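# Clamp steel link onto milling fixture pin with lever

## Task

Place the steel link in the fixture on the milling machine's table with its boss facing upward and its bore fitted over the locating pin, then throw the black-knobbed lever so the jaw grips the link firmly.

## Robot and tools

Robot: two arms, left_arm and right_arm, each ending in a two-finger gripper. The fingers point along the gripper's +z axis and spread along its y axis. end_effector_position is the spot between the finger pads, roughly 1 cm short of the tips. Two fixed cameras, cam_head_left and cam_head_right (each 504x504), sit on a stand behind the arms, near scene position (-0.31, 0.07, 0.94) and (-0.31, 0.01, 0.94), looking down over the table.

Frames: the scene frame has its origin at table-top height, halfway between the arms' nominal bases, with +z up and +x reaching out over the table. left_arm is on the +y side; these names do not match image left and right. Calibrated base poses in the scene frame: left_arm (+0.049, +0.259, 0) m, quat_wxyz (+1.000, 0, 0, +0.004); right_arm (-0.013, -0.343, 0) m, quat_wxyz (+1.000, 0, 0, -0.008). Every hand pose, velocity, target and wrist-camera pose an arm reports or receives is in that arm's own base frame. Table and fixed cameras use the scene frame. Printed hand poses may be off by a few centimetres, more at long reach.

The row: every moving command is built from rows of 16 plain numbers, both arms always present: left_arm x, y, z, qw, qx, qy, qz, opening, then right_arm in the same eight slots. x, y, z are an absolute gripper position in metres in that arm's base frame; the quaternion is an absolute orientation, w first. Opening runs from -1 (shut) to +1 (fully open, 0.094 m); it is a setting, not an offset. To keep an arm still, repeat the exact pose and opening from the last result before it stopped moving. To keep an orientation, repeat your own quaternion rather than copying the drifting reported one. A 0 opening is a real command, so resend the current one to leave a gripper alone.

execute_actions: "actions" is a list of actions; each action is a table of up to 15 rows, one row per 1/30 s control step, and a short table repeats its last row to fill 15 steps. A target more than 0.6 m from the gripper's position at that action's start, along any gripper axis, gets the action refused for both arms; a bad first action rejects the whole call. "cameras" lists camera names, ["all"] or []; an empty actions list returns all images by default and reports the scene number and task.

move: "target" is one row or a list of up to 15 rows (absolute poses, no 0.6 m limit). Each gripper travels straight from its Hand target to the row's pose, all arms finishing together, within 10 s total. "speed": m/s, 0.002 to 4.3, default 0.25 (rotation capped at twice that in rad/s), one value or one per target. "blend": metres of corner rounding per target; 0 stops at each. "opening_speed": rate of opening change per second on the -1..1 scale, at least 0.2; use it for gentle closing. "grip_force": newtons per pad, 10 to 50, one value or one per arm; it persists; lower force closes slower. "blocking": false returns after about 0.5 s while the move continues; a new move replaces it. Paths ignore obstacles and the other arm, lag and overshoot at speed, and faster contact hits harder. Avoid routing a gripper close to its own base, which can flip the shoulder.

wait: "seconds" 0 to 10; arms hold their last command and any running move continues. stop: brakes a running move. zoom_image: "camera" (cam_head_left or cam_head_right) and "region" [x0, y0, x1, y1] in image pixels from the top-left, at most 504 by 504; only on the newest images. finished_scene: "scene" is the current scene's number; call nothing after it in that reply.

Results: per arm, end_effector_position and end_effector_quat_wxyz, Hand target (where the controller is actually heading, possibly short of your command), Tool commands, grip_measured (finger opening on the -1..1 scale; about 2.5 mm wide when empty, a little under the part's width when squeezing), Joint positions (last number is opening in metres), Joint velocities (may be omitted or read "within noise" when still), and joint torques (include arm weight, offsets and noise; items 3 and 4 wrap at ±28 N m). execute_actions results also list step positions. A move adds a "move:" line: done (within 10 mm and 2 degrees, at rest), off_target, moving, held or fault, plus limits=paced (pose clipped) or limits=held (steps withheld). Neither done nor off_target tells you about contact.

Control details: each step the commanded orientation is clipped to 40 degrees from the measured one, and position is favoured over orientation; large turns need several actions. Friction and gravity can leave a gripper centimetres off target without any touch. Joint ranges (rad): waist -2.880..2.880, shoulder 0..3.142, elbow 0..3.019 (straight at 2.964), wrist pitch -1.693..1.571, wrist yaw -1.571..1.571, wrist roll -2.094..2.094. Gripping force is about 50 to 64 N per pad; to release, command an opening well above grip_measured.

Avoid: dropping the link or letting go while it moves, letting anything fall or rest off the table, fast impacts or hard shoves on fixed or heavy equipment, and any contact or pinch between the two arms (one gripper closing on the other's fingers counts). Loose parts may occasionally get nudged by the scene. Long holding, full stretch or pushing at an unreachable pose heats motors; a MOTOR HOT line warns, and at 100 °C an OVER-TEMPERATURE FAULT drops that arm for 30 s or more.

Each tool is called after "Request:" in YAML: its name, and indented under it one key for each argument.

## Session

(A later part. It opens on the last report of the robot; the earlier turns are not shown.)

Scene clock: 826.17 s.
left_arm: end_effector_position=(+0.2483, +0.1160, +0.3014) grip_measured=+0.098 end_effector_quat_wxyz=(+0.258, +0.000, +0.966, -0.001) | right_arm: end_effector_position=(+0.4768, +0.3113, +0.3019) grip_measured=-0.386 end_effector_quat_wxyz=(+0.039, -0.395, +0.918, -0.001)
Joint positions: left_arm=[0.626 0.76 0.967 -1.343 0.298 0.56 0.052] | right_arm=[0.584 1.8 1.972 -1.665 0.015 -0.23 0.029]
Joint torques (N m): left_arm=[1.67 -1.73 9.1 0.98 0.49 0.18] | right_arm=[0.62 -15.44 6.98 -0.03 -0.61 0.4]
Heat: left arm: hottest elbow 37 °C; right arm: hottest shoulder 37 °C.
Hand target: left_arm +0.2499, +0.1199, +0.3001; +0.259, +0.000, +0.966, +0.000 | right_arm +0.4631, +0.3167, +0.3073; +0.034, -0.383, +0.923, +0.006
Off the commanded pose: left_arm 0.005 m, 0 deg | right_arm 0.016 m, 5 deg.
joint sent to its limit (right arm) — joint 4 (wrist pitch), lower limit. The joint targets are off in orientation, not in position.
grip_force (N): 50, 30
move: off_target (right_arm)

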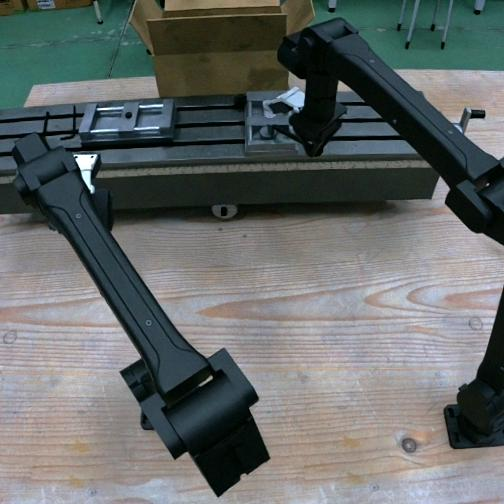

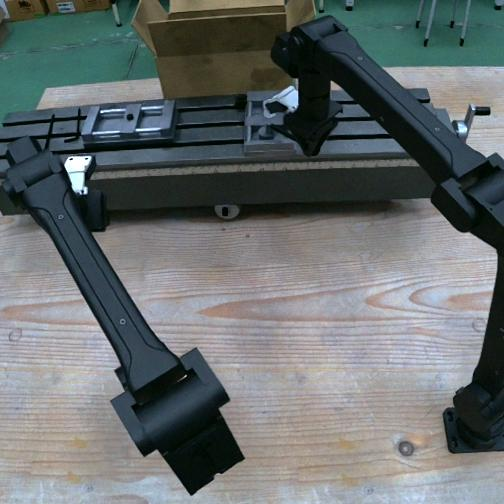

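Request:
move:
  target:
    - [0.25,0.12,0.30,0.259,0,0.966,0,0.1,0.437,0.354,0.308,0,-0.195,0.981,0,-0.8]
    - [0.25,0.12,0.30,0.259,0,0.966,0,0.1,0.427,0.402,0.308,0,0,1,0,-0.8]
  cameras: ["all"]
  speed: 0.08
  blend: 0.01

Request:
zoom_image:
  camera: "cam_head_left"
  region: [230, 80, 350, 200]

Request:
zoom_image:
  camera: "cam_head_right"
  region: [230, 80, 350, 200]

Scene clock: 843.53 s.
left_arm: end_effector_position=(+0.2483, +0.1160, +0.3014) grip_measured=+0.098 end_effector_quat_wxyz=(+0.258, +0.000, +0.966, -0.001) | right_arm: end_effector_position=(+0.4375, +0.3799, +0.3017) grip_measured=-0.386 end_effector_quat_wxyz=(+0.039, -0.004, +0.999, +0.020)
Joint positions: left_arm=[0.626 0.76 0.967 -1.343 0.298 0.56 0.052] | right_arm=[0.722 1.824 2.004 -1.665 0.022 0.713 0.029]
Joint torques (N m): left_arm=[1.79 -1.73 9.11 1.01 0.48 0.18] | right_arm=[1.79 -13.51 10.44 -0.1 -0.74 0.39]
Heat: left arm: hottest elbow 37 °C; right arm: hottest shoulder 38 °C.
Hand target: left_arm +0.2499, +0.1199, +0.3001; +0.259, +0.000, +0.966, +0.000 | right_arm +0.4263, +0.4010, +0.3074; +0.035, -0.001, +0.999, +0.031
Off the commanded pose: left_arm 0.005 m, 0 deg | right_arm 0.025 m, 5 deg.
joint sent to its limit (right arm) — joint 4 (wrist pitch), lower limit. The joint targets are off in orientation, not in position.
grip_force (N): 50, 30
move: off_target (right_arm)

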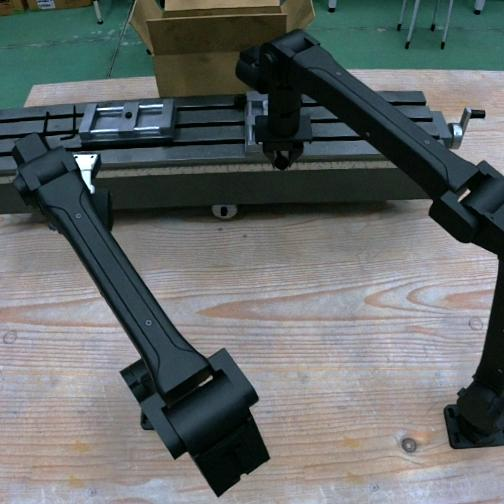

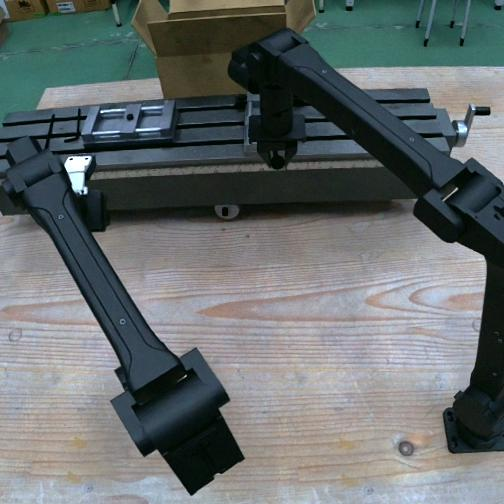

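Scaled by 4.200 from the camera's 504x504 image, which has a finer 720x720 frame.

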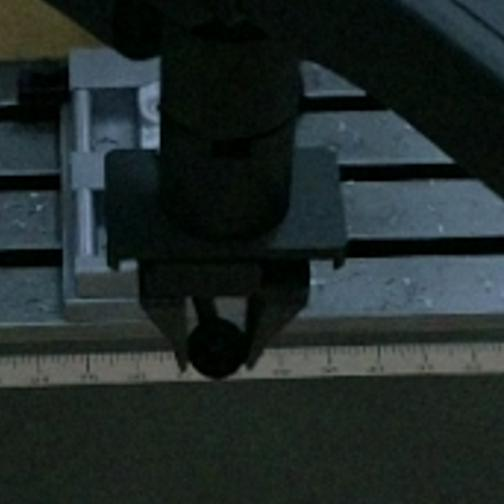

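Scaled by 4.200 from the camera's 504x504 image, which has a finer 720x720 frame.

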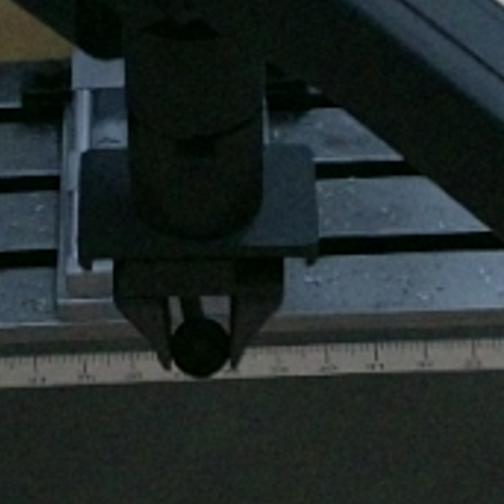

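Request:
move:
  target: [0.25,0.12,0.30,0.259,0,0.966,0,0.1,0.431,0.435,0.308,0,0.1305,0.9914,0,-0.8]
  cameras: ["all"]
  speed: 0.06

Request:
zoom_image:
  camera: "cam_head_left"
  region: [230, 80, 350, 200]

Scene clock: 880.90 s.
left_arm: end_effector_position=(+0.2483, +0.1160, +0.3014) grip_measured=+0.098 end_effector_quat_wxyz=(+0.258, +0.000, +0.966, -0.001) | right_arm: end_effector_position=(+0.4389, +0.3881, +0.3018) grip_measured=-0.387 end_effector_quat_wxyz=(+0.040, +0.133, +0.990, +0.020)
Joint positions: left_arm=[0.626 0.76 0.967 -1.343 0.298 0.56 0.052] | right_arm=[0.735 1.847 2.038 -1.679 0.035 1.002 0.029]
Joint torques (N m): left_arm=[1.73 -1.79 9.13 1.02 0.48 0.18] | right_arm=[3.43 -11.34 13.71 0.36 -1.26 0.46]
Heat: left arm: hottest elbow 37 °C; right arm: hottest elbow 39 °C.
Hand target: left_arm +0.2499, +0.1199, +0.3001; +0.259, +0.000, +0.966, +0.000 | right_arm +0.4277, +0.4320, +0.3071; +0.037, +0.128, +0.990, +0.045
Off the commanded pose: left_arm 0.005 m, 0 deg | right_arm 0.048 m, 5 deg.
joint sent to its limit (right arm) — joint 4 (wrist pitch), lower limit. The joint targets are off in position and orientation.
grip_force (N): 50, 30
move: off_target (right_arm)

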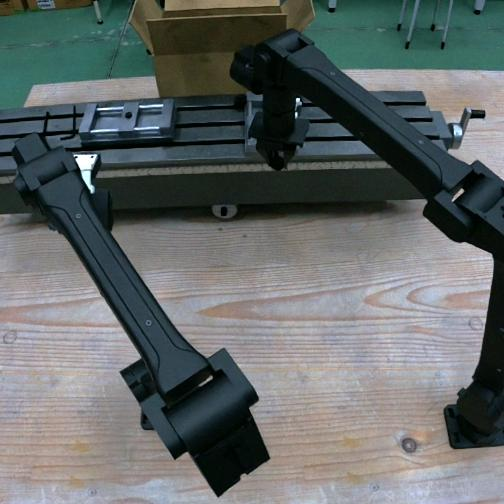

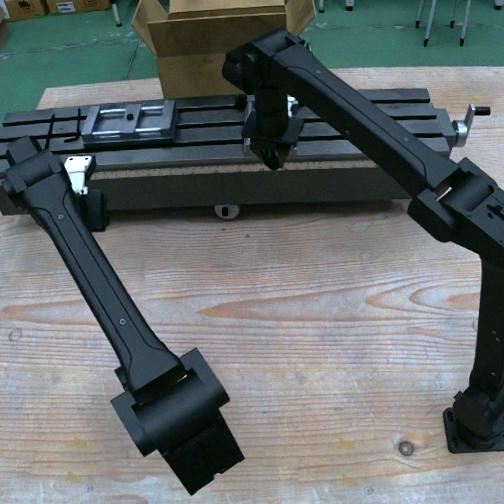

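Scaled by 4.200 from the camera's 504x504 image, which has a finer 720x720 frame.

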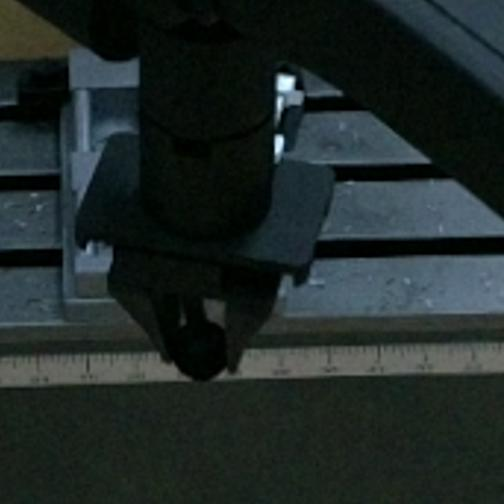

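Request:
move:
  target: [0.25,0.12,0.30,0.259,0,0.966,0,0.1,0.440,0.460,0.308,0,0.1305,0.9914,0,-0.8]
  speed: 0.06

Scene clock: 888.20 s.
left_arm: end_effector_position=(+0.2483, +0.1160, +0.3014) grip_measured=+0.098 end_effector_quat_wxyz=(+0.258, +0.000, +0.966, -0.001) | right_arm: end_effector_position=(+0.4399, +0.3904, +0.3019) grip_measured=-0.387 end_effector_quat_wxyz=(+0.042, +0.147, +0.988, +0.020)
Joint positions: left_arm=[0.626 0.76 0.967 -1.343 0.298 0.56 0.052] | right_arm=[0.738 1.852 2.046 -1.679 0.039 1.031 0.029]
Joint torques (N m): left_arm=[1.73 -1.61 9.1 0.96 0.48 0.18] | right_arm=[4.37 -8.18 18.04 0.35 -1.4 0.32]
Heat: left arm: hottest elbow 37 °C; right arm: hottest elbow 41 °C.
Hand target: left_arm +0.2499, +0.1199, +0.3001; +0.259, +0.000, +0.966, +0.000 | right_arm +0.4324, +0.4535, +0.3060; +0.043, +0.127, +0.990, +0.053
Off the commanded pose: left_arm 0.005 m, 0 deg | right_arm 0.070 m, 6 deg.
joint sent to its limit (right arm) — joint 4 (wrist pitch), lower limit. The joint targets are off in position and orientation.
grip_force (N): 50, 30
move: off_target (right_arm)

Request:
move:
  target:
    - [0.25,0.12,0.30,0.259,0,0.966,0,0.1,0.437,0.395,0.308,0,0.1305,0.9914,0,-0.8]
    - [0.25,0.12,0.30,0.259,0,0.966,0,0.1,0.437,0.395,0.308,0,0.1305,0.9914,0,0.3]
    - [0.25,0.12,0.30,0.259,0,0.966,0,0.1,0.425,0.39,0.40,0,0.1305,0.9914,0,0.3]
    - [0.25,0.12,0.30,0.259,0,0.966,0,0.1,0.40,0.1,0.38,0,0.1305,0.9914,0,0.3]
  speed: [0.05,0.05,0.06,0.25]
  cameras: ["all"]

Request:
zoom_image:
  camera: "cam_head_left"
  region: [230, 80, 310, 160]

Request:
zoom_image:
  camera: "cam_head_right"
  region: [230, 80, 310, 160]

Scene clock: 904.23 s.
left_arm: end_effector_position=(+0.2483, +0.1160, +0.3014) grip_measured=+0.098 end_effector_quat_wxyz=(+0.258, +0.000, +0.966, -0.001) | right_arm: end_effector_position=(+0.4020, +0.1027, +0.3765) grip_measured=+0.297 end_effector_quat_wxyz=(+0.079, +0.133, +0.987, +0.035)
Joint positions: left_arm=[0.626 0.76 0.967 -1.343 0.298 0.56 0.052] | right_arm=[0.249 1.351 1.631 -1.679 -0.006 0.518 0.061]
Joint torques (N m): left_arm=[1.79 -1.73 9.1 1.01 0.48 0.18] | right_arm=[-0.79 -8.76 7.53 0.5 0.22 -0.17]
Heat: left arm: hottest elbow 37 °C; right arm: hottest elbow 43 °C.
Hand target: left_arm +0.2499, +0.1199, +0.3001; +0.259, +0.000, +0.966, +0.000 | right_arm +0.4000, +0.1000, +0.3793; +0.082, +0.131, +0.987, +0.033
Off the commanded pose: left_arm 0.005 m, 0 deg | right_arm 0.005 m, 10 deg.
joint sent to its limit (right arm) — joint 4 (wrist pitch), lower limit. The joint targets are off in orientation, not in position.
grip_force (N): 50, 30
move: off_target (right_arm); target 2's new opening was sent with right_arm's hand 0.009 m and 5 deg from that target

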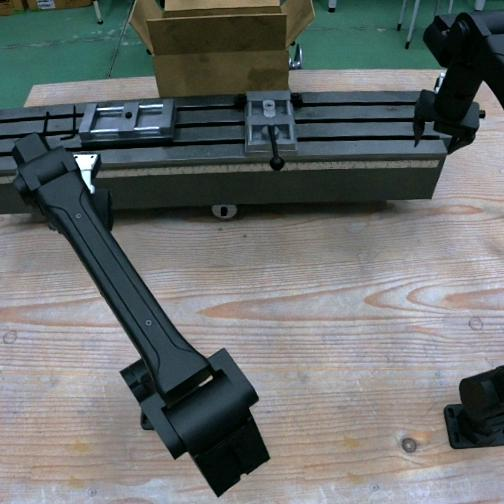

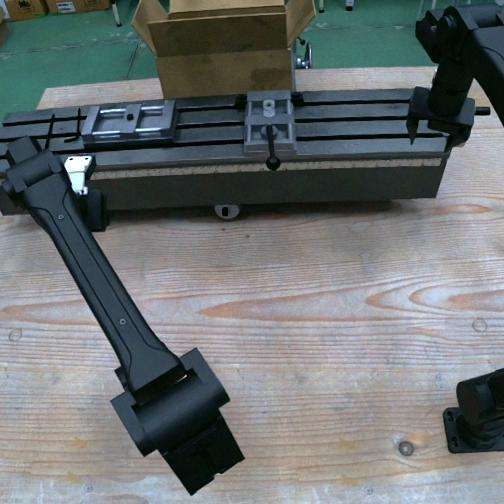

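Scaled by 6.300 from the camera's 504x504 image, which has a finer 720x720 frame.

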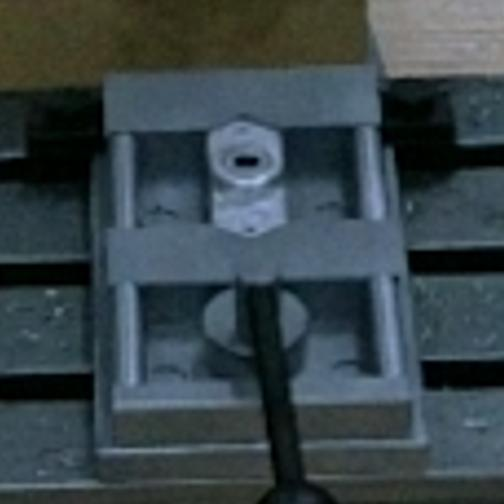

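Scaled by 6.300 from the camera's 504x504 image, which has a finer 720x720 frame.

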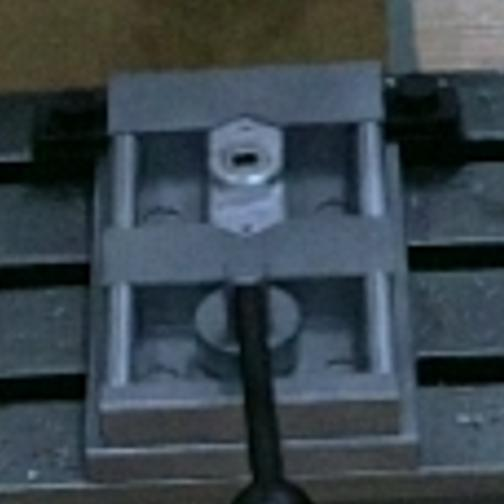

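Request:
finished_scene:
  scene: 1

The scene is finished: the task was done.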